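# Four arms unfold a flat crate and latch its corners

## Task

Unfold the collapsed crate lying on the floor so that each of its four side walls stands upright and each of its four corner latches is engaged.

## Robot and tools

ROBOTS. Four identical i2rt Big YAM arms, arm1 to arm4, each with six revolute joints, a two-finger gripper and a wrist camera. Two room cameras, cam_high and cam_low, are fixed in the room. Wrist cameras are arm1_cam_wrist to arm4_cam_wrist. Feet (base_link) in the scene frame, metres, quaternion wxyz: arm1 (-0.344, +0.564, +0.400) q(+0.769, -0.004, +0.000, -0.639); arm2 (-0.347, -0.575, +0.384) q(+0.754, 0, 0, +0.657); arm3 (+0.320, +0.573, +0.372) q(+0.627, +0.001, -0.001, -0.779); arm4 (+0.356, -0.566, +0.334) q(+0.630, 0, 0, +0.777). Each foot faces its own +x. Reach is roughly 1.0 m from the joint1 axis.

FRAME. One shared scene frame, origin on the floor, +z up. The printed hand is the point between the finger pads, about 1 cm inside the fingertips; the fingers point along the hand's +z and close along its y. hand_target is where the hand would be at the joint targets currently held; under load it may stop short. Reported positions get less accurate far out.

JOINTS (absolute targets, radians; tolerance for done in brackets). joint1_rad -2.879..2.879 (0.045): yaw about the foot, positive counter-clockwise from above, 0 along the foot's +x. joint2_rad 0..3.141 (0.14): shoulder, 0 points the upper arm back, positive raises then brings it forward. joint3_rad 0..3.019 (0.09): elbow, 0 folded, positive opens. joint4_rad -1.692..1.57 (0.055): hand pitch, positive tips fingers up. joint5_rad -1.57..1.57 (0.03): sideways swing, positive to the arm's right. joint6_rad -2.094..2.094 (0.035): roll, positive clockwise viewed from behind. gripper_m 0..0.093 (0.003): fingertip gap in metres, absolute; pad force roughly 50 to 64 N, some grippers weaker or about 20% stronger.

TOOL move. Optional keys arm1, arm2, arm3, arm4 and cameras. An omitted arm receives nothing new but may still be driving toward an old target. Each arm's part may contain:
- joints: object of absolute targets keyed by the names above; each joint moves at its own rate, so the hand can sweep wide.
- min_time_s (0.1 to 8 s, used with joints): the shortest duration for that arm's joint motions; it never slows other arms.
- target: one list of seven numbers [x, y, z, qw, qx, qy, qz], an absolute hand pose in the scene frame in metres, formatted like the printed hand line. The hand travels straight from its hand_target toward it. With target, joints may only hold gripper_m, otherwise refused.
- speed: top path speed, 0.002 to 0.5 m/s (default 0.25); rotation capped at twice that in rad/s; refused without target.
All hand paths in one call finish together, paced by the slowest; a path lasts 0.5 to 10 s and is cut off at 10 s. Each step the commanded pose is clamped to 100 mm and 20 degrees from the measured hand, then solved by damped IK, position taking priority. Expect lag, drift, overshoot of speed near full stretch, and final errors of a centimetre or more. Paths do not avoid objects or other arms. cameras: list of names or ["all"]; [] gives none; default none for an action, all for an empty call. An empty move returns full state, images and the scene number. Unknown keys make the call invalid; out-of-range values get it refused, and after a refusal or a stop the rest of that reply's move/wait/finished_scene calls are skipped.

RESULTS. The move line lists each arm given a motion with done or its worst status. joint_status and hand_status: off_target (rested away, may still push); time_out (each joint then holds a target near where it stood, within 0.375, 0.375, 0.113, 0.225, 0.075, 0.3 rad for joints 1 to 6, and keeps pushing; send its reported position to relax it; a loaded joint sags); not_followed (a safety check withheld the targets, shown as "joint command not followed" or "pose unreachable"; a dropped hand pose is not retried, but withheld joint targets may be pursued later until replaced). on_its_own lists uncommanded behaviour; "held at" is the target, not the reading. Arms under "as last shown" were not addressed; their status lines say not commanded. Joint velocities in rad/s (gripper m/s); "within noise" means still. Joint torques in N m, positive toward larger angles, include gravity, carry per-arm offset and noise, and torques 3 and 4 wrap at ±28. The pictures line gives image order; images may lag the state slightly.

GRIPPER READINGS. Clamped hard on a rigid part it reads up to 0.005 m below the part width (or up to 0.002 m above). Empty and shut: 0.000 to 0.003. In air it reads up to 0.003 m wide. Full force comes about 0.005 m under the first-contact reading; soft parts crush more with smaller targets. Release by commanding well above the reading.

OTHER TOOLS. wait: seconds 0 to 10, optional cameras; commands nothing, returns state. zoom_image: camera name and region [x0, y0, x1, y1] in pixels from top-left, at most 504 by 504, on that camera's latest image. read_manual: section "licences" only. finished_scene: scene = current scene number; irreversible, the crate must stay set up without help.

CAMERAS. Wrist cameras are fisheye 672x504, sitting on top of the hand looking at the fingertips. cam_high and cam_low are pinhole with radial distortion, 672x504, about 46 degree vertical field.

CAUTIONS. The arms keep pushing on contact and can push hard; sustained pushing, holding loads or stretched poses heat motors. MOTOR HOT appears at 85 °C; at 100 °C the arm goes limp and drops for 30 to 60 s or more (OVER-TEMPERATURE FAULT; keys read limit_stop_at_motor_heat, resend targets afterward). Never let arms press hard on each other, including closing a gripper on another arm's fingers; the self and mutual collision check may act late and ignores fingers, gripper housings and wrist cameras. Avoid slamming, striking fixed or heavy objects, dropping the crate or releasing it while moving. Joints have gear play, wrist motors are weak, and the world keeps running while you deliberate, holding the last command.

Each tool is called after "Call:" by a JSON object that holds its "api" and its "payload".

## Session

Call:
{"api": "move", "payload": {"cameras": ["all"]}}

Scene clock: 0.00 s.
Joint torques (N m): no reading
Motor temperatures (°C): arm1=[27 28 28 28 23 23 25] | arm2=[24 25 23 25 28 27 25] | arm3=[26 24 27 24 26 24 27] | arm4=[25 26 26 31 26 25 27]
Heat: arm1: hottest joint2_rad 28 °C; arm2: hottest joint5_rad 28 °C; arm3: hottest joint3_rad 27 °C; arm4: hottest joint4_rad 31 °C.
Joint velocities: within noise
arm1.joint_positions: joint1_rad=-0.585 joint2_rad=+0.620 joint3_rad=+1.408 joint4_rad=-1.557 joint5_rad=+0.191 joint6_rad=-0.040 gripper_m=+0.09396
arm1.joint_status: not commanded
arm1.hand: x=-0.4494 y=+0.3976 z=+0.9080 quat_wxyz=(-0.135, -0.774, -0.490, +0.379) (m; scene frame)
arm1.hand_target: x=-0.4487 y=+0.3992 z=+0.9183 quat_wxyz=(-0.142, -0.770, -0.486, +0.388) (m; scene frame)
arm1.hand_status: not commanded
arm2.joint_positions: joint1_rad=+0.742 joint2_rad=+0.634 joint3_rad=+1.438 joint4_rad=-1.211 joint5_rad=-0.133 joint6_rad=-0.320 gripper_m=+0.09396
arm2.joint_status: not commanded
arm2.hand: x=-0.5071 y=-0.3840 z=+0.9710 quat_wxyz=(-0.284, +0.802, -0.229, -0.472) (m; scene frame)
arm2.hand_target: x=-0.5054 y=-0.3866 z=+0.9838 quat_wxyz=(-0.292, +0.795, -0.226, -0.481) (m; scene frame)
arm2.hand_status: not commanded
arm3.joint_positions: joint1_rad=+0.368 joint2_rad=+0.623 joint3_rad=+1.401 joint4_rad=-1.238 joint5_rad=-0.070 joint6_rad=+0.635 gripper_m=+0.09396
arm3.joint_status: not commanded
arm3.hand: x=+0.3681 y=+0.3300 z=+0.9365 quat_wxyz=(-0.499, -0.717, -0.455, +0.173) (m; scene frame)
arm3.hand_target: x=+0.3677 y=+0.3328 z=+0.9460 quat_wxyz=(-0.508, -0.712, -0.452, +0.176) (m; scene frame)
arm3.hand_status: not commanded
arm4.joint_positions: joint1_rad=+0.790 joint2_rad=+0.548 joint3_rad=+1.366 joint4_rad=-1.267 joint5_rad=+0.241 joint6_rad=-0.097 gripper_m=+0.09396
arm4.joint_status: not commanded
arm4.hand: x=+0.1989 y=-0.4149 z=+0.8936 quat_wxyz=(-0.270, +0.802, -0.260, -0.465) (m; scene frame)
arm4.hand_target: x=+0.2019 y=-0.4169 z=+0.9028 quat_wxyz=(-0.272, +0.796, -0.260, -0.474) (m; scene frame)
arm4.hand_status: not commanded
pictures: arm1_cam_wrist, arm2_cam_wrist, arm3_cam_wrist, arm4_cam_wrist, cam_high, cam_low

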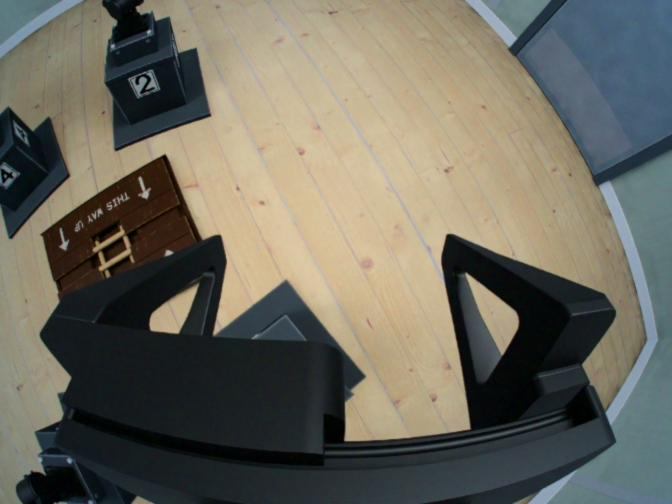

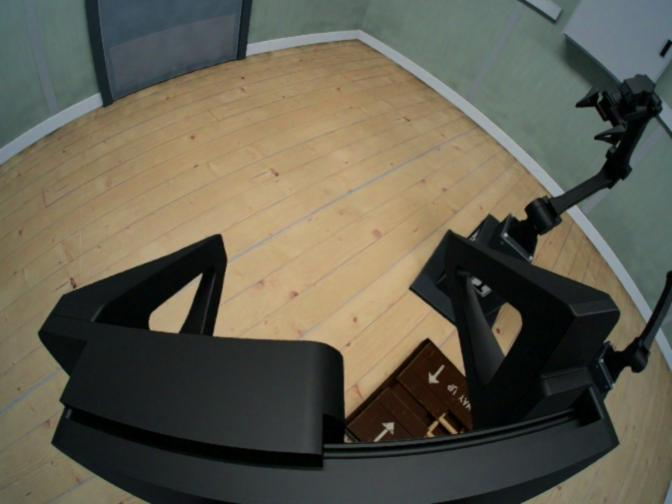

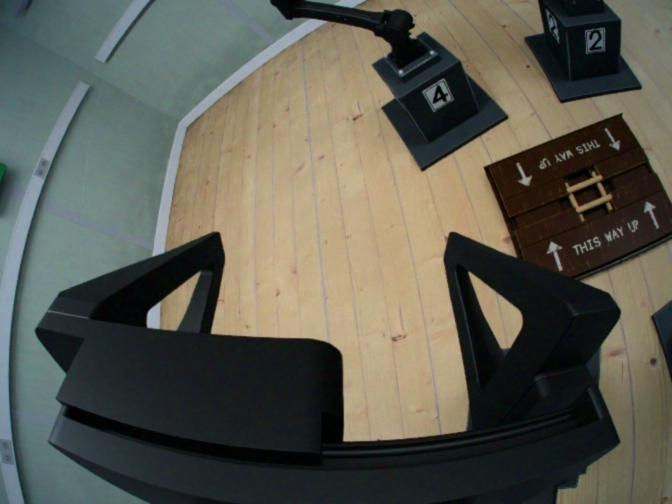

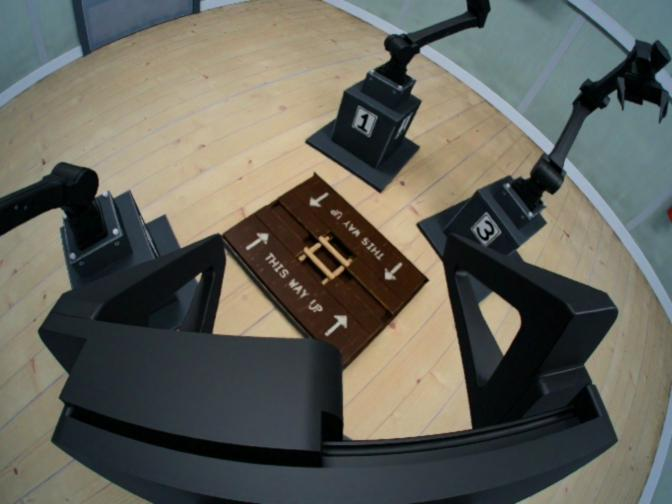

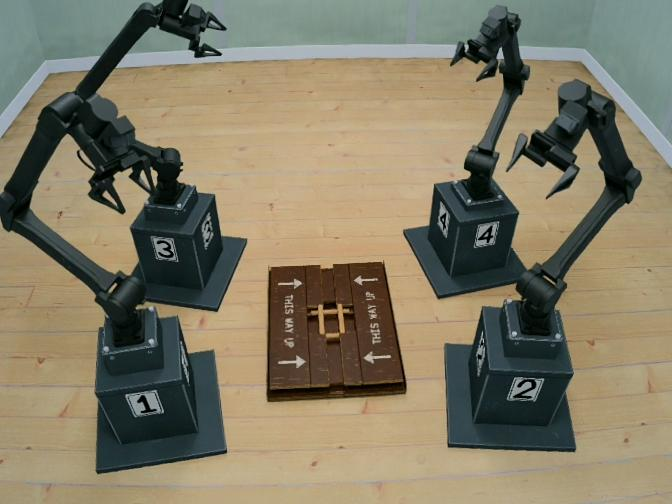

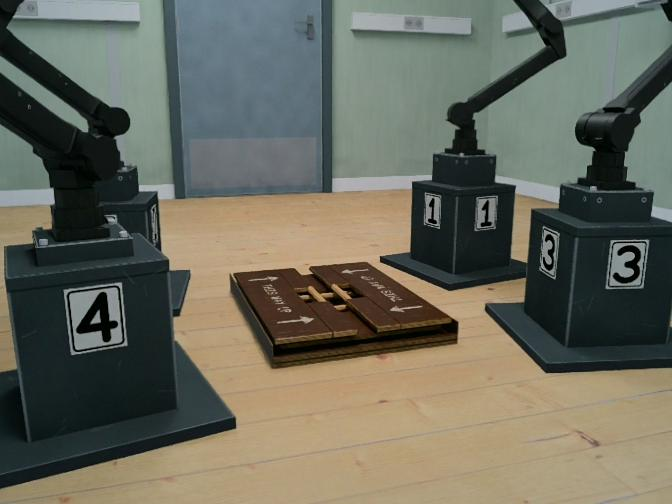

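Call:
{"api": "zoom_image", "payload": {"camera": "cam_high", "region": [236, 240, 436, 420]}}

Call:
{"api": "zoom_image", "payload": {"camera": "cam_low", "region": [210, 240, 480, 380]}}

Call:
{"api": "zoom_image", "payload": {"camera": "arm4_cam_wrist", "region": [200, 160, 450, 380]}}

Call:
{"api": "zoom_image", "payload": {"camera": "arm3_cam_wrist", "region": [472, 100, 672, 300]}}

Scaled by 2.520 from the camera's 672x504 image, which has a finer 960x720 frame.

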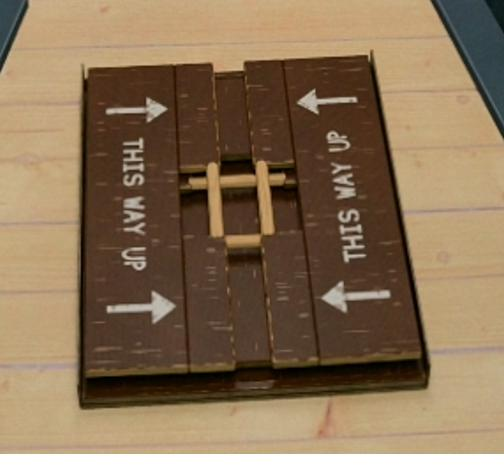

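Scaled by 1.867 from the camera's 672x504 image, which has a finer 960x720 frame.

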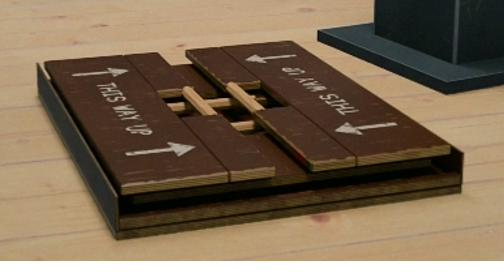

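Scaled by 2.016 from the camera's 672x504 image, which has a finer 960x720 frame.

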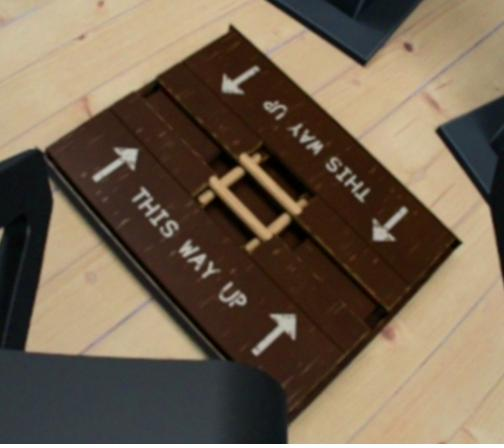

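Scaled by 2.520 from the camera's 672x504 image, which has a finer 960x720 frame.

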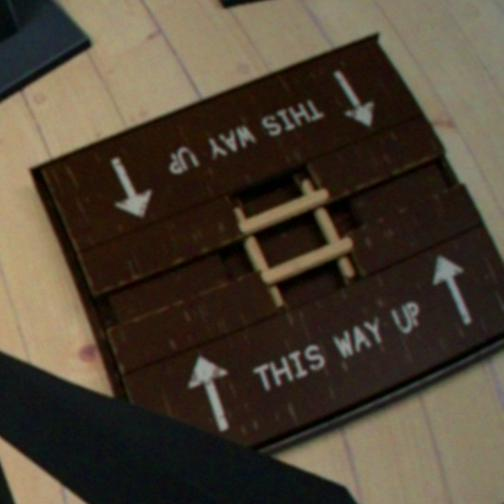

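Call:
{"api": "zoom_image", "payload": {"camera": "cam_high", "region": [60, 260, 240, 480]}}

Call:
{"api": "zoom_image", "payload": {"camera": "cam_high", "region": [430, 260, 610, 480]}}

Call:
{"api": "zoom_image", "payload": {"camera": "cam_high", "region": [100, 130, 260, 320]}}

Call:
{"api": "zoom_image", "payload": {"camera": "cam_high", "region": [390, 120, 550, 310]}}

Scaled by 2.291 from the camera's 672x504 image, which has a finer 960x720 frame.

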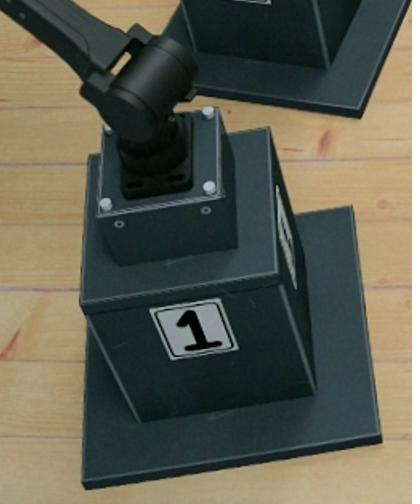

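Scaled by 2.291 from the camera's 672x504 image, which has a finer 960x720 frame.

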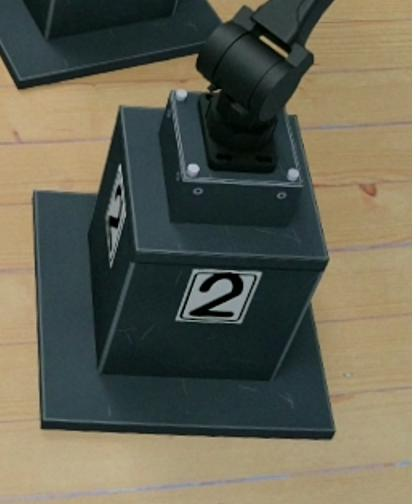

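Scaled by 2.653 from the camera's 672x504 image, which has a finer 960x720 frame.

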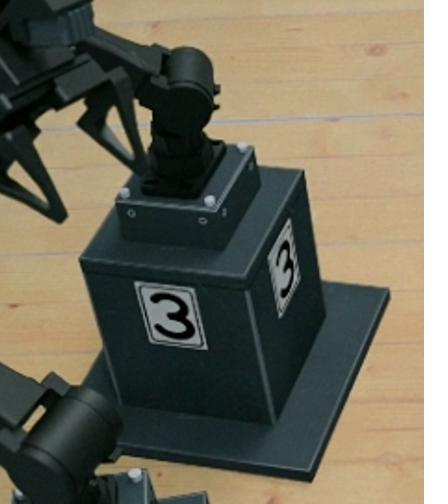

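Scaled by 2.653 from the camera's 672x504 image, which has a finer 960x720 frame.

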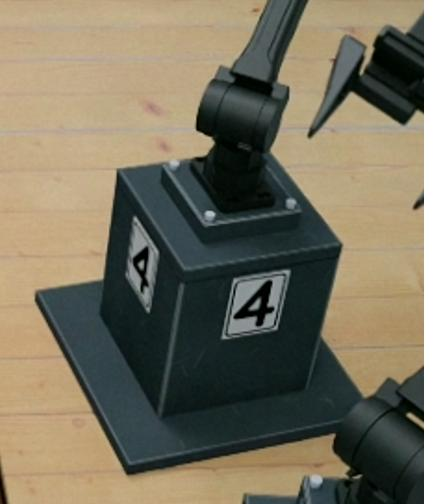

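Call:
{"api": "move", "payload": {"arm1": {"joints": {"joint1_rad": 0.0, "joint2_rad": 2.17, "joint3_rad": 1.30, "joint4_rad": -0.593, "joint5_rad": -0.513, "joint6_rad": -1.57, "gripper_m": 0.06}, "min_time_s": 2.5}, "cameras": ["arm1_cam_wrist", "cam_high", "arm3_cam_wrist"]}}

Scene clock: 75.87 s.
Joint torques (N m): arm1=[0.09 -22.12 5.59 1.18 -0.37 -0.04] | arm2=[-0.09 1.26 7.82 1.83 -0.04 -0.01] | arm3=[-0.97 -0.5 7.82 2.35 0.14 0.04] | arm4=[1.73 3.31 10.09 1.87 -0.04 0.11]
Motor temperatures (°C): arm1=[27 28 31 28 23 23 25] | arm2=[24 25 25 25 28 26 25] | arm3=[26 24 32 24 26 23 27] | arm4=[25 26 31 31 26 25 27]
Heat: arm1: hottest joint3_rad 31 °C; arm2: hottest joint5_rad 28 °C; arm3: hottest joint3_rad 32 °C; arm4: hottest joint3_rad 31 °C.
move: arm1 done
Joint velocities: within noise
arm1.joint_positions: joint1_rad=+0.013 joint2_rad=+2.186 joint3_rad=+1.295 joint4_rad=-0.604 joint5_rad=-0.503 joint6_rad=-1.555 gripper_m=+0.06006
arm1.joint_status: all done
arm1.hand: x=-0.1546 y=+0.0380 z=+0.2794 quat_wxyz=(-0.248, +0.098, -0.964, +0.012) (m; scene frame)
arm1.hand_target: x=-0.1539 y=+0.0313 z=+0.2839 quat_wxyz=(-0.250, +0.107, -0.962, +0.024) (m; scene frame)
arm1.hand_status: not commanded
arm2, arm3, arm4: as last shown
pictures: arm1_cam_wrist, arm3_cam_wrist, cam_high

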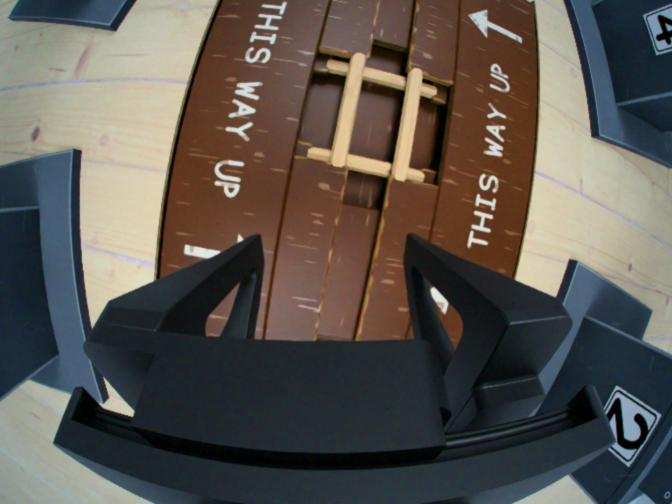

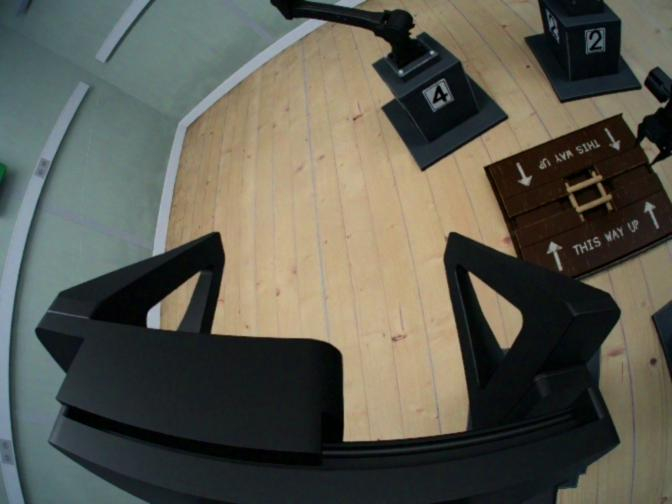

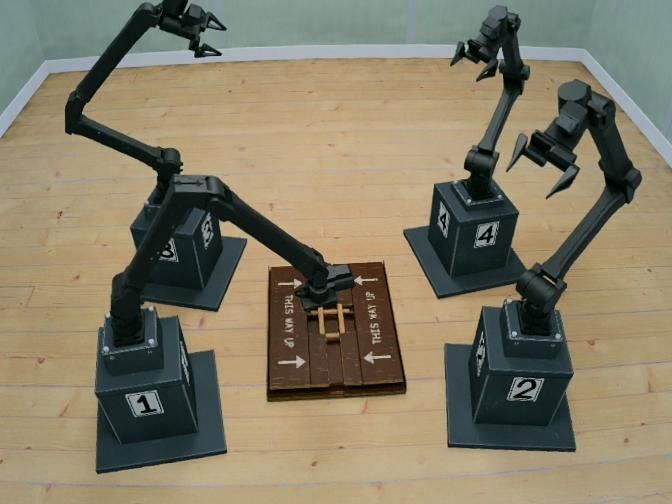

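Call:
{"api": "zoom_image", "payload": {"camera": "arm1_cam_wrist", "region": [240, 0, 500, 240]}}

Scaled by 1.938 from the camera's 672x504 image, which has a finer 960x720 frame.

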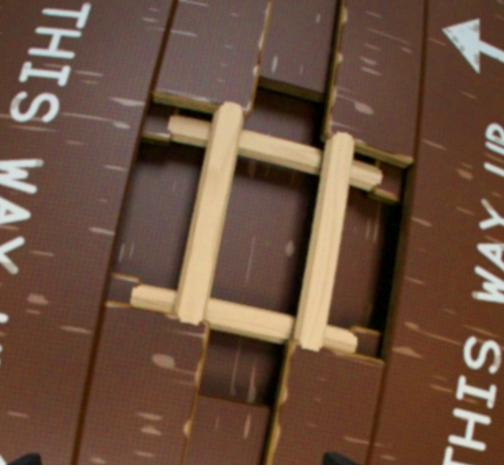

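Call:
{"api": "move", "payload": {"arm1": {"target": [-0.056, 0.035, 0.129, 0.2588, -0.004, 0.9659, 0.001], "speed": 0.15, "joints": {"gripper_m": 0.055}}, "cameras": ["arm1_cam_wrist"]}}

Call:
{"api": "zoom_image", "payload": {"camera": "arm1_cam_wrist", "region": [200, 20, 500, 260]}}

Scene clock: 89.30 s.
Joint torques (N m): arm1=[-0.79 -22.36 6.27 1.25 -0.14 0.2] | arm2=[-0.09 1.26 7.8 1.8 -0.04 -0.01] | arm3=[-0.38 0.09 7.82 2.36 0.13 -0.01] | arm4=[1.73 3.31 10.07 1.85 -0.04 0.11]
Motor temperatures (°C): arm1=[27 30 31 28 23 23 25] | arm2=[24 25 26 25 28 26 25] | arm3=[26 24 32 24 26 23 27] | arm4=[25 26 31 31 26 25 27]
Heat: arm1: hottest joint3_rad 31 °C; arm2: hottest joint5_rad 28 °C; arm3: hottest joint3_rad 32 °C; arm4: hottest joint3_rad 31 °C.
move: arm1 off_target
Joint velocities: within noise
arm1.joint_positions: joint1_rad=+0.174 joint2_rad=+2.528 joint3_rad=+1.420 joint4_rad=-0.298 joint5_rad=-0.495 joint6_rad=-1.178 gripper_m=+0.05506
arm1.joint_status: all done
arm1.hand: x=-0.0657 y=+0.0499 z=+0.1284 quat_wxyz=(-0.254, +0.004, -0.967, -0.012) (m; scene frame)
arm1.hand_target: x=-0.0580 y=+0.0368 z=+0.1288 quat_wxyz=(-0.257, +0.003, -0.966, -0.001) (m; scene frame)
arm1.hand_status: off_target (0.018 m and 1.4 deg from the pose sent, 0.180 m and 10.9 deg at the start)
arm2, arm3, arm4: as last shown
pictures: arm1_cam_wrist

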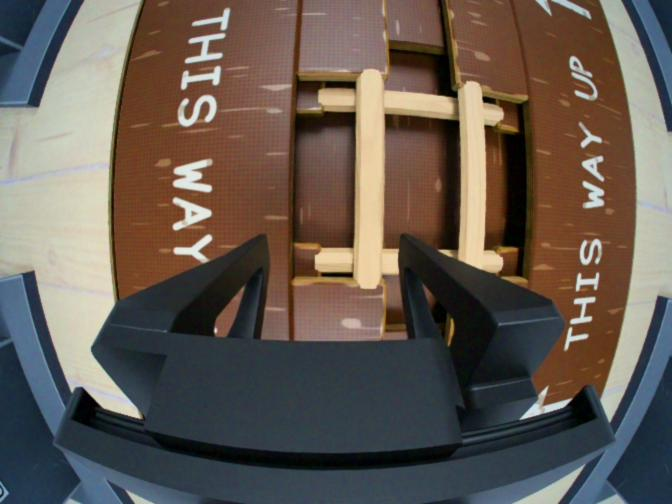

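Scaled by 1.680 from the camera's 672x504 image, which has a finer 960x720 frame.

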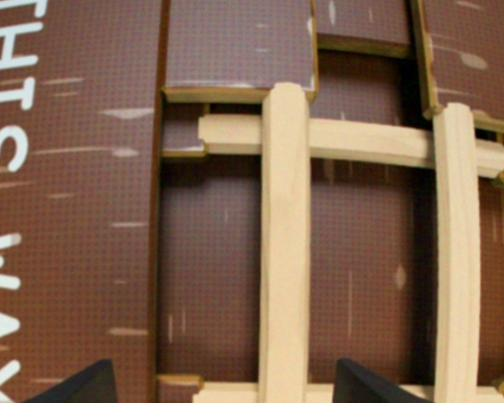

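Call:
{"api": "move", "payload": {"arm1": {"target": [-0.030, 0.020, 0.094, 0.2588, -0.004, 0.9659, 0.001], "speed": 0.12}, "cameras": ["arm1_cam_wrist"]}}

Scene clock: 97.60 s.
Joint torques (N m): arm1=[0.5 -23.24 6.6 1.06 -0.15 0.18] | arm2=[-0.09 1.2 7.82 1.83 -0.04 -0.01] | arm3=[-0.79 -0.32 7.84 2.36 0.11 0] | arm4=[1.73 3.25 10.07 1.85 -0.04 0.11]
Motor temperatures (°C): arm1=[27 30 31 28 23 23 25] | arm2=[24 25 26 25 28 26 25] | arm3=[26 24 32 24 26 23 27] | arm4=[25 26 31 31 26 25 27]
Heat: arm1: hottest joint3_rad 31 °C; arm2: hottest joint5_rad 28 °C; arm3: hottest joint3_rad 32 °C; arm4: hottest joint3_rad 31 °C.
move: arm1 off_target
Joint velocities: within noise
arm1.joint_positions: joint1_rad=+0.208 joint2_rad=+2.636 joint3_rad=+1.555 joint4_rad=-0.295 joint5_rad=-0.490 joint6_rad=-1.141 gripper_m=+0.05506
arm1.joint_status: not commanded
arm1.hand: x=-0.0373 y=+0.0299 z=+0.0958 quat_wxyz=(-0.257, +0.006, -0.966, -0.007) (m; scene frame)
arm1.hand_target: x=-0.0301 y=+0.0201 z=+0.0943 quat_wxyz=(-0.259, +0.004, -0.966, +0.000) (m; scene frame)
arm1.hand_status: off_target (0.012 m and 0.8 deg from the pose sent, 0.058 m and 1.4 deg at the start)
arm2, arm3, arm4: as last shown
pictures: arm1_cam_wrist

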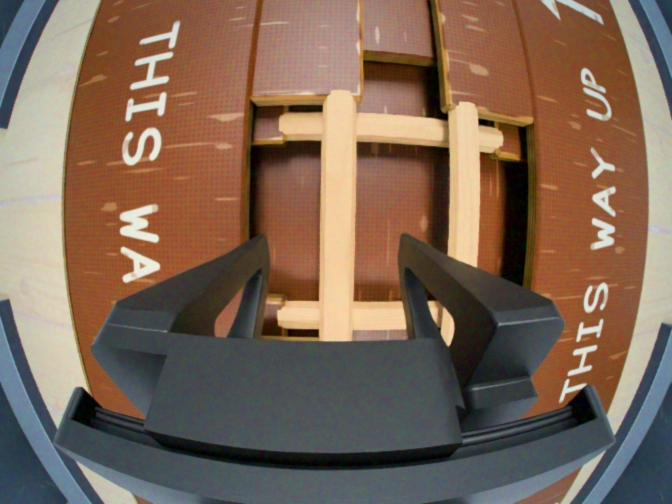

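Call:
{"api": "move", "payload": {"arm1": {"target": [-0.010, 0.019, 0.060, 0.2588, -0.004, 0.9659, 0.001], "speed": 0.1}, "cameras": ["arm1_cam_wrist", "cam_low", "cam_high"]}}

Call:
{"api": "zoom_image", "payload": {"camera": "cam_low", "region": [220, 200, 480, 380]}}

Scene clock: 101.20 s.
Joint torques (N m): arm1=[0.21 -24.35 6.49 1.26 -0.12 0.19] | arm2=[-0.09 1.26 7.8 1.81 -0.04 -0.01] | arm3=[-0.5 -0.03 7.87 2.39 0.15 0.03] | arm4=[1.73 3.25 10.09 1.85 -0.04 0.11]
Motor temperatures (°C): arm1=[27 30 31 28 23 23 25] | arm2=[24 25 26 25 27 26 25] | arm3=[26 24 32 24 26 23 27] | arm4=[25 26 31 31 26 25 27]
Heat: arm1: hottest joint3_rad 31 °C; arm2: hottest joint5_rad 27 °C; arm3: hottest joint3_rad 32 °C; arm4: hottest joint3_rad 31 °C.
move: arm1 off_target
Joint velocities: within noise
arm1.joint_positions: joint1_rad=+0.237 joint2_rad=+2.726 joint3_rad=+1.640 joint4_rad=-0.282 joint5_rad=-0.484 joint6_rad=-1.107 gripper_m=+0.05506
arm1.joint_status: not commanded
arm1.hand: x=-0.0192 y=+0.0302 z=+0.0609 quat_wxyz=(-0.255, +0.005, -0.967, -0.011) (m; scene frame)
arm1.hand_target: x=-0.0108 y=+0.0193 z=+0.0604 quat_wxyz=(-0.259, +0.004, -0.966, -0.001) (m; scene frame)
arm1.hand_status: off_target (0.015 m and 1.2 deg from the pose sent, 0.046 m and 0.8 deg at the start)
arm2, arm3, arm4: as last shown
pictures: arm1_cam_wrist, cam_high, cam_low

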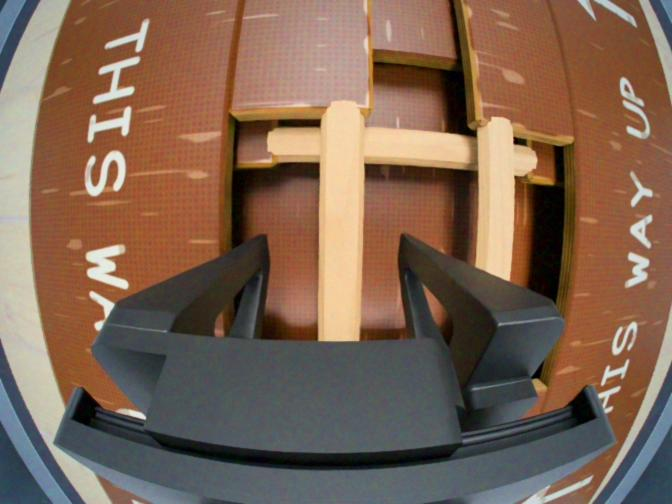

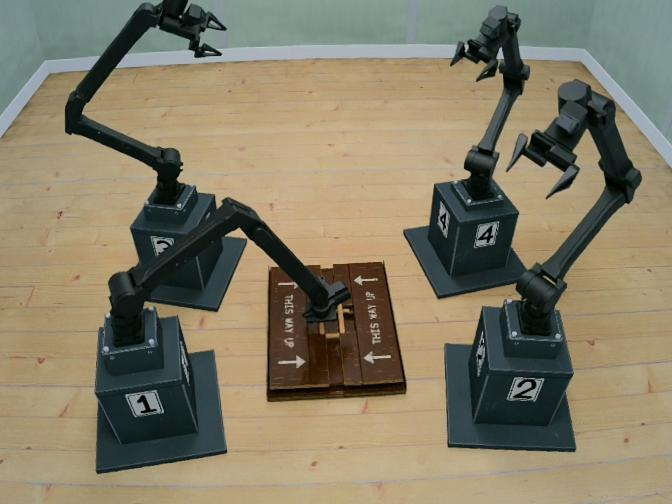

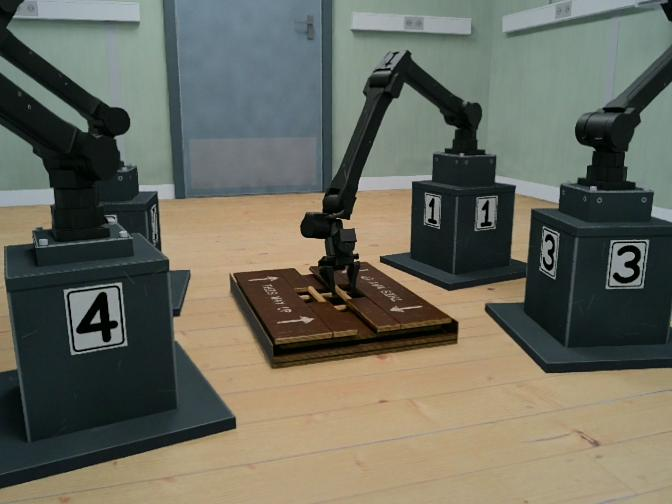

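Scaled by 1.938 from the camera's 672x504 image, which has a finer 960x720 frame.

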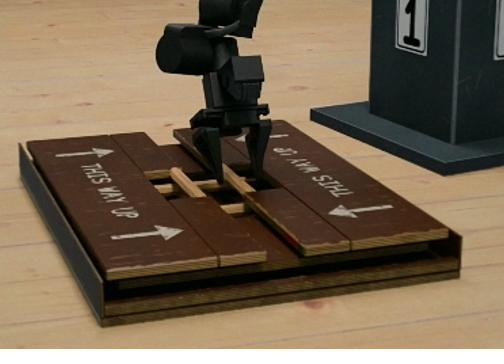

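Call:
{"api": "zoom_image", "payload": {"camera": "cam_low", "region": [295, 245, 375, 315]}}

Call:
{"api": "zoom_image", "payload": {"camera": "arm1_cam_wrist", "region": [220, 100, 460, 360]}}

Scaled by 6.300 from the camera's 672x504 image, which has a finer 960x720 frame.

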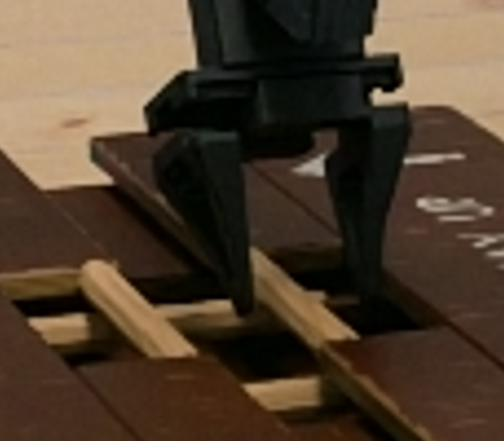

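Scaled by 1.938 from the camera's 672x504 image, which has a finer 960x720 frame.

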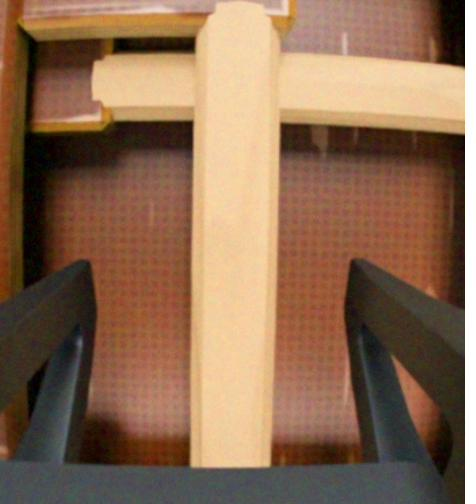

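Call:
{"api": "move", "payload": {"arm1": {"target": [-0.008, 0.016, 0.047, 0.2588, -0.004, 0.9659, 0.001], "speed": 0.08}, "cameras": ["arm1_cam_wrist", "cam_low"]}}

Call:
{"api": "zoom_image", "payload": {"camera": "cam_low", "region": [295, 245, 375, 315]}}

Scene clock: 114.97 s.
Joint torques (N m): arm1=[0.56 -24.23 6.65 1.21 -0.14 0.2] | arm2=[-0.09 1.26 7.79 1.83 -0.04 -0.01] | arm3=[-0.56 0.26 7.76 2.32 0.12 0.01] | arm4=[1.73 3.31 10.07 1.87 -0.04 0.11]
Motor temperatures (°C): arm1=[27 30 32 28 23 23 25] | arm2=[24 25 26 25 27 26 25] | arm3=[26 24 32 24 26 23 27] | arm4=[25 26 31 31 26 25 27]
Heat: arm1: hottest joint3_rad 32 °C; arm2: hottest joint5_rad 27 °C; arm3: hottest joint3_rad 32 °C; arm4: hottest joint3_rad 31 °C.
move: arm1 off_target
Joint velocities: within noise
arm1.joint_positions: joint1_rad=+0.237 joint2_rad=+2.760 joint3_rad=+1.674 joint4_rad=-0.282 joint5_rad=-0.484 joint6_rad=-1.106 gripper_m=+0.05506
arm1.joint_status: not commanded
arm1.hand: x=-0.0181 y=+0.0275 z=+0.0482 quat_wxyz=(-0.255, +0.004, -0.967, -0.011) (m; scene frame)
arm1.hand_target: x=-0.0087 y=+0.0177 z=+0.0463 quat_wxyz=(-0.258, +0.004, -0.966, -0.002) (m; scene frame)
arm1.hand_status: off_target (0.015 m and 1.2 deg from the pose sent, 0.023 m and 1.2 deg at the start)
arm2, arm3, arm4: as last shown
pictures: arm1_cam_wrist, cam_low

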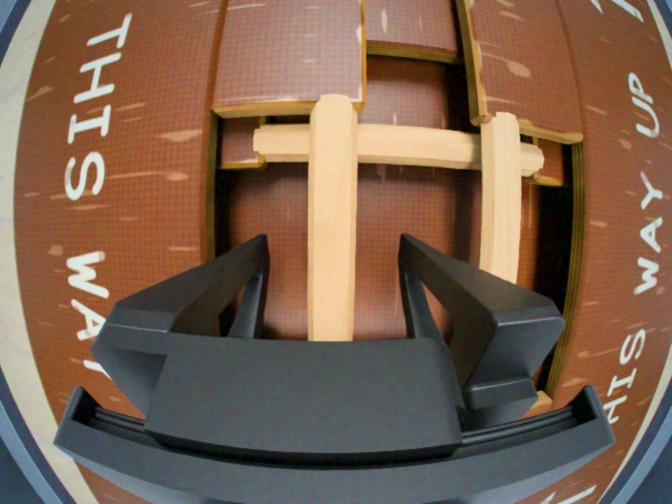

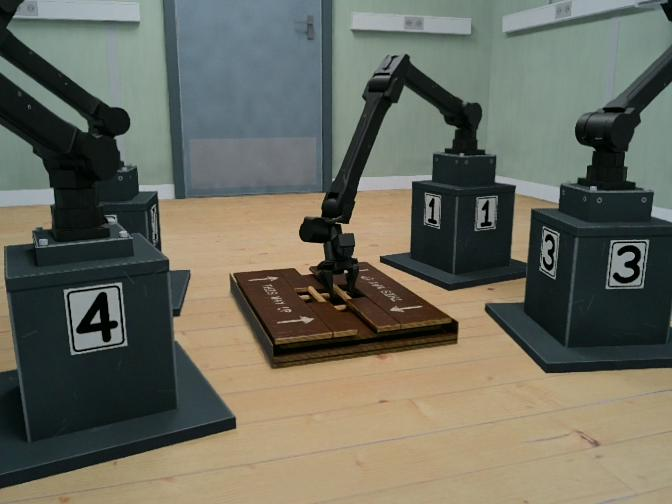

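Scaled by 6.300 from the camera's 672x504 image, which has a finer 960x720 frame.

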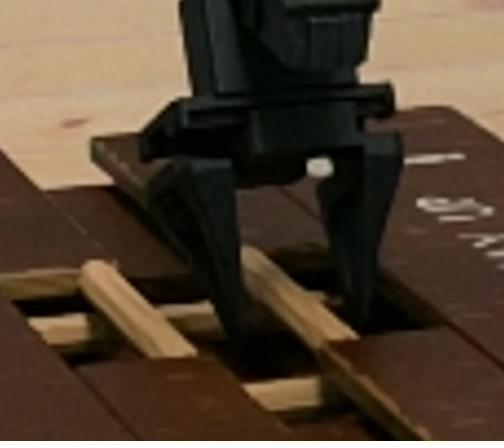

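Call:
{"api": "move", "payload": {"arm1": {"joints": {"gripper_m": 0.014}}, "cameras": ["arm1_cam_wrist"]}}

Scene clock: 125.93 s.
Joint torques (N m): arm1=[0.62 -23.77 6.76 1.37 -0.05 0.13] | arm2=[-0.09 1.2 7.82 1.83 -0.03 -0.01] | arm3=[-0.32 0.21 7.76 2.4 0.09 -0.01] | arm4=[1.73 3.25 10.07 1.87 -0.04 0.11]
Motor temperatures (°C): arm1=[27 30 32 28 23 23 25] | arm2=[24 25 26 25 27 26 25] | arm3=[26 24 32 24 26 23 27] | arm4=[25 26 31 31 26 25 27]
Heat: arm1: hottest joint3_rad 32 °C; arm2: hottest joint5_rad 27 °C; arm3: hottest joint3_rad 32 °C; arm4: hottest joint3_rad 31 °C.
move: arm1 off_target
Joint velocities: within noise
arm1.joint_positions: joint1_rad=+0.238 joint2_rad=+2.760 joint3_rad=+1.674 joint4_rad=-0.284 joint5_rad=-0.484 joint6_rad=-1.092 gripper_m=+0.01764
arm1.joint_status: gripper_m off_target (ended at +0.01767, target +0.01400)
arm1.hand: x=-0.0175 y=+0.0284 z=+0.0482 quat_wxyz=(-0.254, -0.002, -0.967, -0.014) (m; scene frame)
arm1.hand_target: x=-0.0082 y=+0.0182 z=+0.0462 quat_wxyz=(-0.258, +0.000, -0.966, -0.003) (m; scene frame)
arm1.hand_status: not commanded
arm2, arm3, arm4: as last shown
pictures: arm1_cam_wrist

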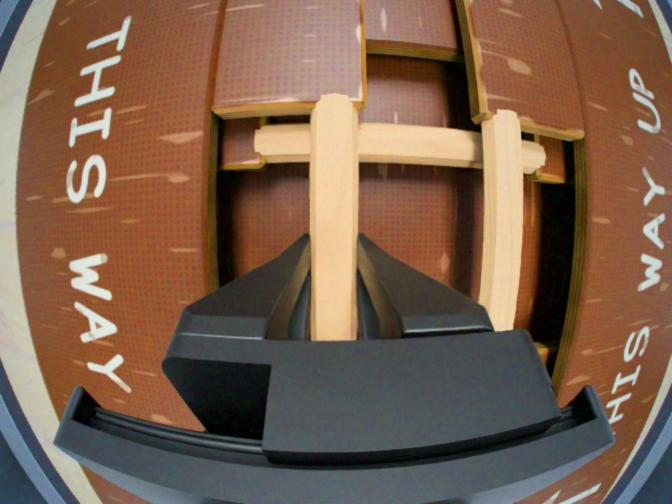

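Call:
{"api": "move", "payload": {"arm1": {"target": [-0.010, 0.031, 0.108, 0.2549, -0.0449, 0.9512, -0.1677], "speed": 0.08}, "cameras": ["arm1_cam_wrist", "cam_high", "cam_low"]}}

Scene clock: 146.80 s.
Joint torques (N m): arm1=[0.79 -24.76 2.82 2.69 0.14 0.02] | arm2=[-0.15 1.2 7.82 1.83 -0.04 -0.01] | arm3=[-0.44 -0.03 7.76 2.28 0.14 0.01] | arm4=[1.73 3.31 10.07 1.87 -0.04 0.11]
Motor temperatures (°C): arm1=[27 30 32 28 23 23 25] | arm2=[24 25 26 25 27 26 25] | arm3=[26 24 33 24 26 23 27] | arm4=[25 26 31 31 26 24 26]
Heat: arm1: hottest joint3_rad 32 °C; arm2: hottest joint5_rad 27 °C; arm3: hottest joint3_rad 33 °C; arm4: hottest joint3_rad 31 °C.
move: arm1 off_target
Joint velocities: within noise
arm1.joint_positions: joint1_rad=+0.278 joint2_rad=+2.599 joint3_rad=+1.353 joint4_rad=+0.189 joint5_rad=-0.334 joint6_rad=-1.094 gripper_m=+0.01761
arm1.joint_status: not commanded
arm1.hand: x=-0.0183 y=+0.0329 z=+0.0993 quat_wxyz=(-0.254, +0.037, -0.954, +0.153) (m; scene frame)
arm1.hand_target: x=-0.0096 y=+0.0300 z=+0.1088 quat_wxyz=(-0.258, +0.048, -0.950, +0.168) (m; scene frame)
arm1.hand_status: off_target (0.012 m and 2.0 deg from the pose sent, 0.060 m and 21.6 deg at the start)
arm2, arm3, arm4: as last shown
pictures: arm1_cam_wrist, cam_high, cam_low

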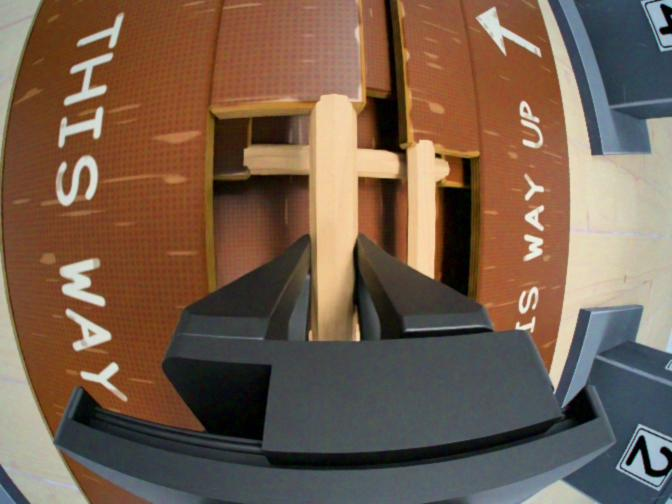

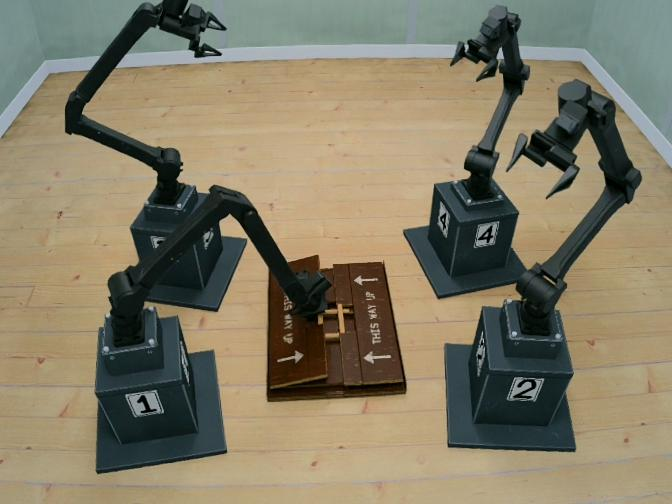

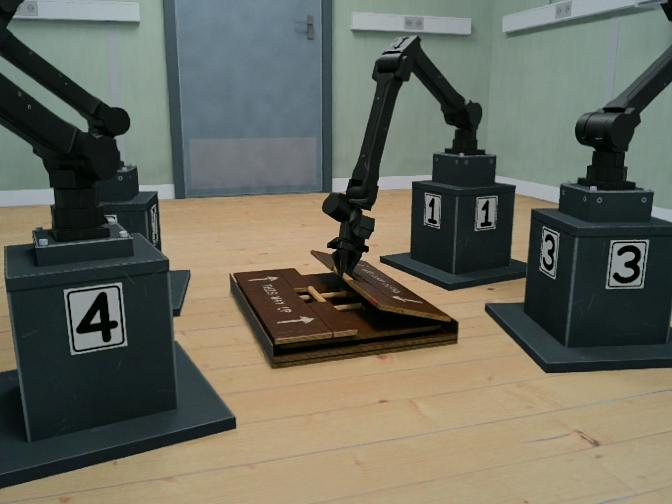

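Call:
{"api": "move", "payload": {"arm1": {"target": [-0.010, 0.067, 0.170, 0.2432, -0.0885, 0.9077, -0.3303], "speed": 0.1}, "cameras": ["arm1_cam_wrist", "cam_low"]}}

Scene clock: 150.50 s.
Joint torques (N m): arm1=[0.85 -22.36 1.42 3 0.32 0.01] | arm2=[-0.09 1.26 7.82 1.84 -0.04 -0.01] | arm3=[-0.79 0.09 7.73 2.35 0.13 0.01] | arm4=[1.73 3.25 10.07 1.87 -0.04 0.11]
Motor temperatures (°C): arm1=[27 31 32 28 23 23 25] | arm2=[24 25 26 25 27 26 25] | arm3=[26 24 33 24 26 23 27] | arm4=[25 26 32 31 26 24 26]
Heat: arm1: hottest joint3_rad 32 °C; arm2: hottest joint5_rad 27 °C; arm3: hottest joint3_rad 33 °C; arm4: hottest joint3_rad 32 °C.
move: arm1 off_target
Joint velocities: within noise
arm1.joint_positions: joint1_rad=+0.352 joint2_rad=+2.485 joint3_rad=+1.060 joint4_rad=+0.669 joint5_rad=-0.145 joint6_rad=-1.144 gripper_m=+0.01761
arm1.joint_status: not commanded
arm1.hand: x=-0.0188 y=+0.0619 z=+0.1616 quat_wxyz=(-0.239, +0.081, -0.913, +0.322) (m; scene frame)
arm1.hand_target: x=-0.0130 y=+0.0641 z=+0.1693 quat_wxyz=(-0.241, +0.087, -0.908, +0.331) (m; scene frame)
arm1.hand_status: off_target (0.013 m and 1.5 deg from the pose sent, 0.079 m and 21.9 deg at the start)
arm2.joint_positions: joint1_rad=+0.742 joint2_rad=+0.634 joint3_rad=+1.438 joint4_rad=-1.211 joint5_rad=-0.133 joint6_rad=-0.320 gripper_m=+0.09396
arm2.joint_status: not commanded
arm2.hand: x=-0.5071 y=-0.3840 z=+0.9710 quat_wxyz=(-0.284, +0.802, -0.229, -0.472) (m; scene frame)
arm2.hand_target: x=-0.5054 y=-0.3866 z=+0.9838 quat_wxyz=(-0.292, +0.795, -0.226, -0.481) (m; scene frame)
arm2.hand_status: not commanded
arm3.joint_positions: joint1_rad=+0.368 joint2_rad=+0.623 joint3_rad=+1.401 joint4_rad=-1.238 joint5_rad=-0.070 joint6_rad=+0.635 gripper_m=+0.09396
arm3.joint_status: not commanded
arm3.hand: x=+0.3681 y=+0.3300 z=+0.9365 quat_wxyz=(-0.499, -0.717, -0.455, +0.173) (m; scene frame)
arm3.hand_target: x=+0.3677 y=+0.3328 z=+0.9460 quat_wxyz=(-0.508, -0.712, -0.452, +0.176) (m; scene frame)
arm3.hand_status: not commanded
arm4.joint_positions: joint1_rad=+0.790 joint2_rad=+0.548 joint3_rad=+1.366 joint4_rad=-1.267 joint5_rad=+0.241 joint6_rad=-0.097 gripper_m=+0.09396
arm4.joint_status: not commanded
arm4.hand: x=+0.1989 y=-0.4149 z=+0.8936 quat_wxyz=(-0.270, +0.802, -0.260, -0.465) (m; scene frame)
arm4.hand_target: x=+0.2019 y=-0.4169 z=+0.9028 quat_wxyz=(-0.272, +0.796, -0.260, -0.474) (m; scene frame)
arm4.hand_status: not commanded
pictures: arm1_cam_wrist, cam_low

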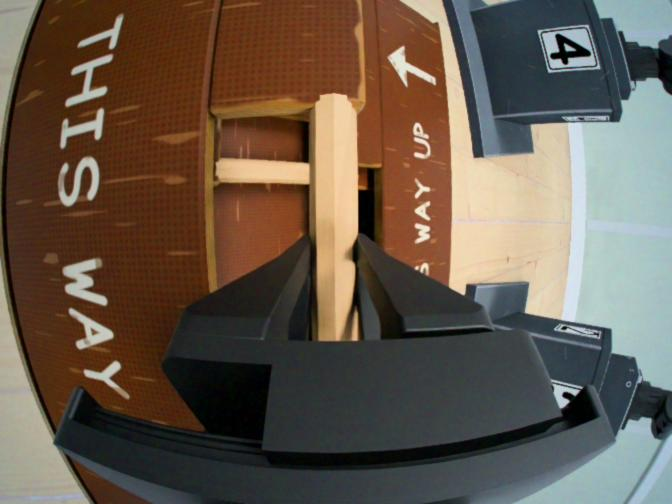

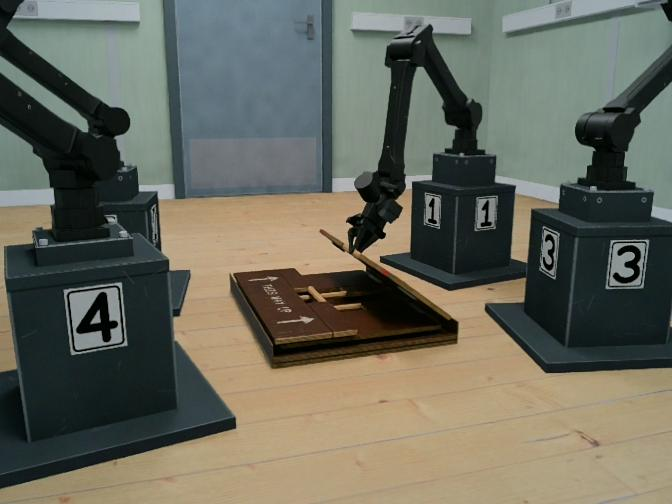

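Call:
{"api": "move", "payload": {"arm1": {"target": [-0.010, 0.110, 0.212, 0.2241, -0.1294, 0.8365, -0.4830], "speed": 0.1}, "cameras": ["arm1_cam_wrist", "cam_low", "cam_high"]}}

Scene clock: 155.73 s.
Joint torques (N m): arm1=[1.55 -18.43 0.81 3.55 0.41 0] | arm2=[-0.09 1.32 7.8 1.84 -0.03 -0.01] | arm3=[-0.5 0.5 7.77 2.29 0.11 -0.01] | arm4=[1.73 3.31 10.07 1.87 -0.04 0.11]
Motor temperatures (°C): arm1=[27 31 31 28 23 23 26] | arm2=[24 25 26 25 27 26 25] | arm3=[26 24 33 24 26 23 27] | arm4=[25 26 32 31 26 24 26]
Heat: arm1: hottest joint2_rad 31 °C; arm2: hottest joint5_rad 27 °C; arm3: hottest joint3_rad 33 °C; arm4: hottest joint3_rad 32 °C.
move: arm1 off_target
Joint velocities: within noise
arm1.joint_positions: joint1_rad=+0.450 joint2_rad=+2.501 joint3_rad=+0.868 joint4_rad=+1.152 joint5_rad=+0.051 joint6_rad=-1.242 gripper_m=+0.01761
arm1.joint_status: not commanded
arm1.hand: x=-0.0194 y=+0.1050 z=+0.2073 quat_wxyz=(-0.218, +0.119, -0.846, +0.472) (m; scene frame)
arm1.hand_target: x=-0.0113 y=+0.1075 z=+0.2123 quat_wxyz=(-0.222, +0.128, -0.837, +0.484) (m; scene frame)
arm1.hand_status: off_target (0.012 m and 2.2 deg from the pose sent, 0.070 m and 21.3 deg at the start)
arm2, arm3, arm4: as last shown
pictures: arm1_cam_wrist, cam_high, cam_low

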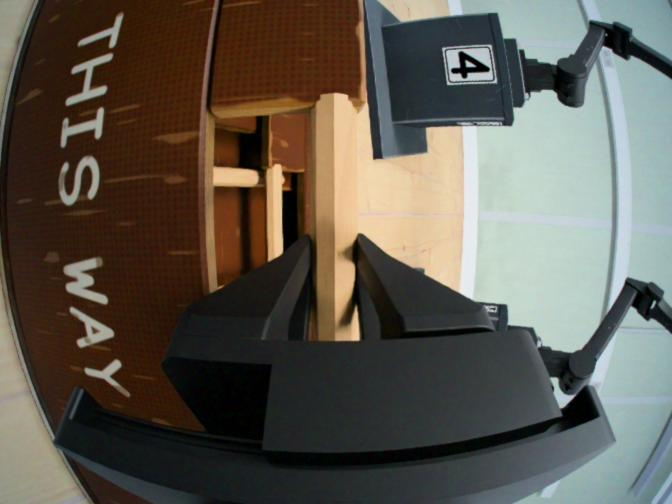

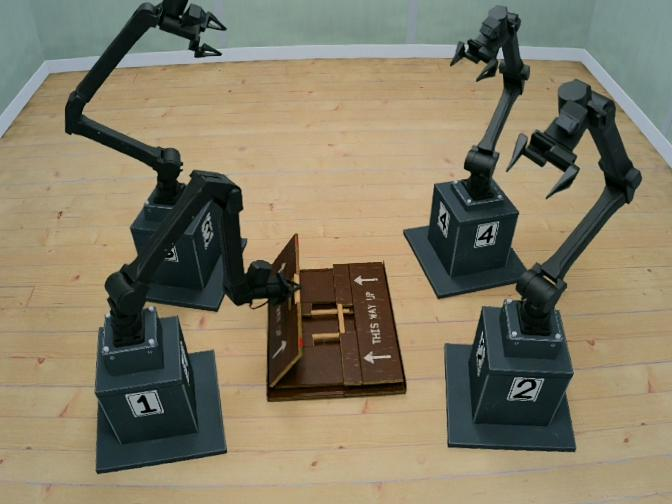

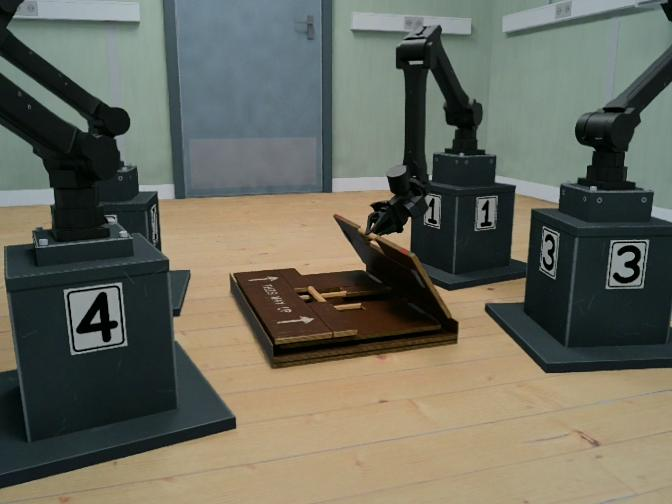

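Call:
{"api": "move", "payload": {"arm1": {"target": [-0.010, 0.162, 0.236, 0.2218, -0.1333, 0.828, -0.4975], "speed": 0.1}, "cameras": ["arm1_cam_wrist", "cam_low"]}}

Scene clock: 159.60 s.
Joint torques (N m): arm1=[3.02 -19.6 -1.76 3.07 -0.25 0.27] | arm2=[-0.09 1.26 7.82 1.83 -0.04 -0.01] | arm3=[-0.85 -0.21 7.65 2.39 0.11 0.01] | arm4=[1.73 3.31 10.07 1.87 -0.04 0.11]
Motor temperatures (°C): arm1=[27 31 31 28 23 23 26] | arm2=[24 25 26 25 27 26 25] | arm3=[26 24 33 24 26 23 27] | arm4=[25 26 32 31 26 24 26]
Heat: arm1: hottest joint2_rad 31 °C; arm2: hottest joint5_rad 27 °C; arm3: hottest joint3_rad 33 °C; arm4: hottest joint3_rad 32 °C.
move: arm1 off_target
Joint velocities: within noise
arm1.joint_positions: joint1_rad=+0.527 joint2_rad=+2.487 joint3_rad=+0.770 joint4_rad=+1.287 joint5_rad=+0.165 joint6_rad=-1.253 gripper_m=+0.01750
arm1.joint_status: not commanded
arm1.hand: x=-0.0202 y=+0.1419 z=+0.2273 quat_wxyz=(-0.202, +0.123, -0.830, +0.505) (m; scene frame)
arm1.hand_target: x=-0.0075 y=+0.1565 z=+0.2381 quat_wxyz=(-0.221, +0.131, -0.825, +0.503) (m; scene frame)
arm1.hand_status: off_target (0.024 m and 2.7 deg from the pose sent, 0.065 m and 4.0 deg at the start)
arm2, arm3, arm4: as last shown
pictures: arm1_cam_wrist, cam_low

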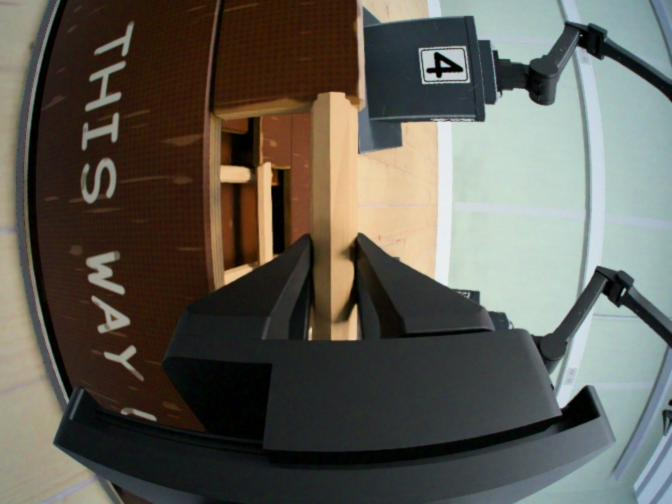

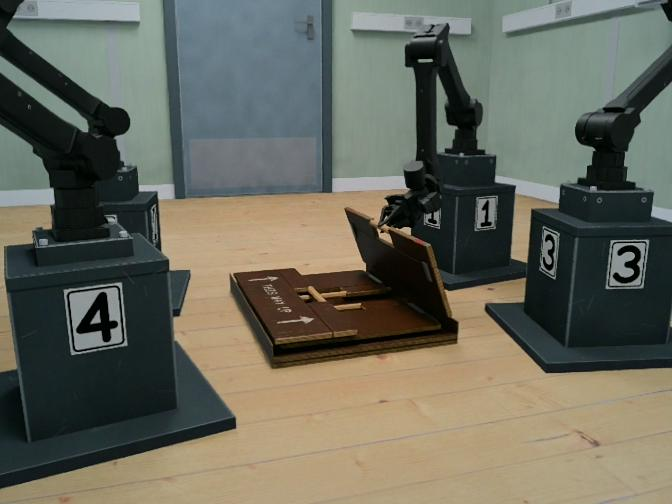

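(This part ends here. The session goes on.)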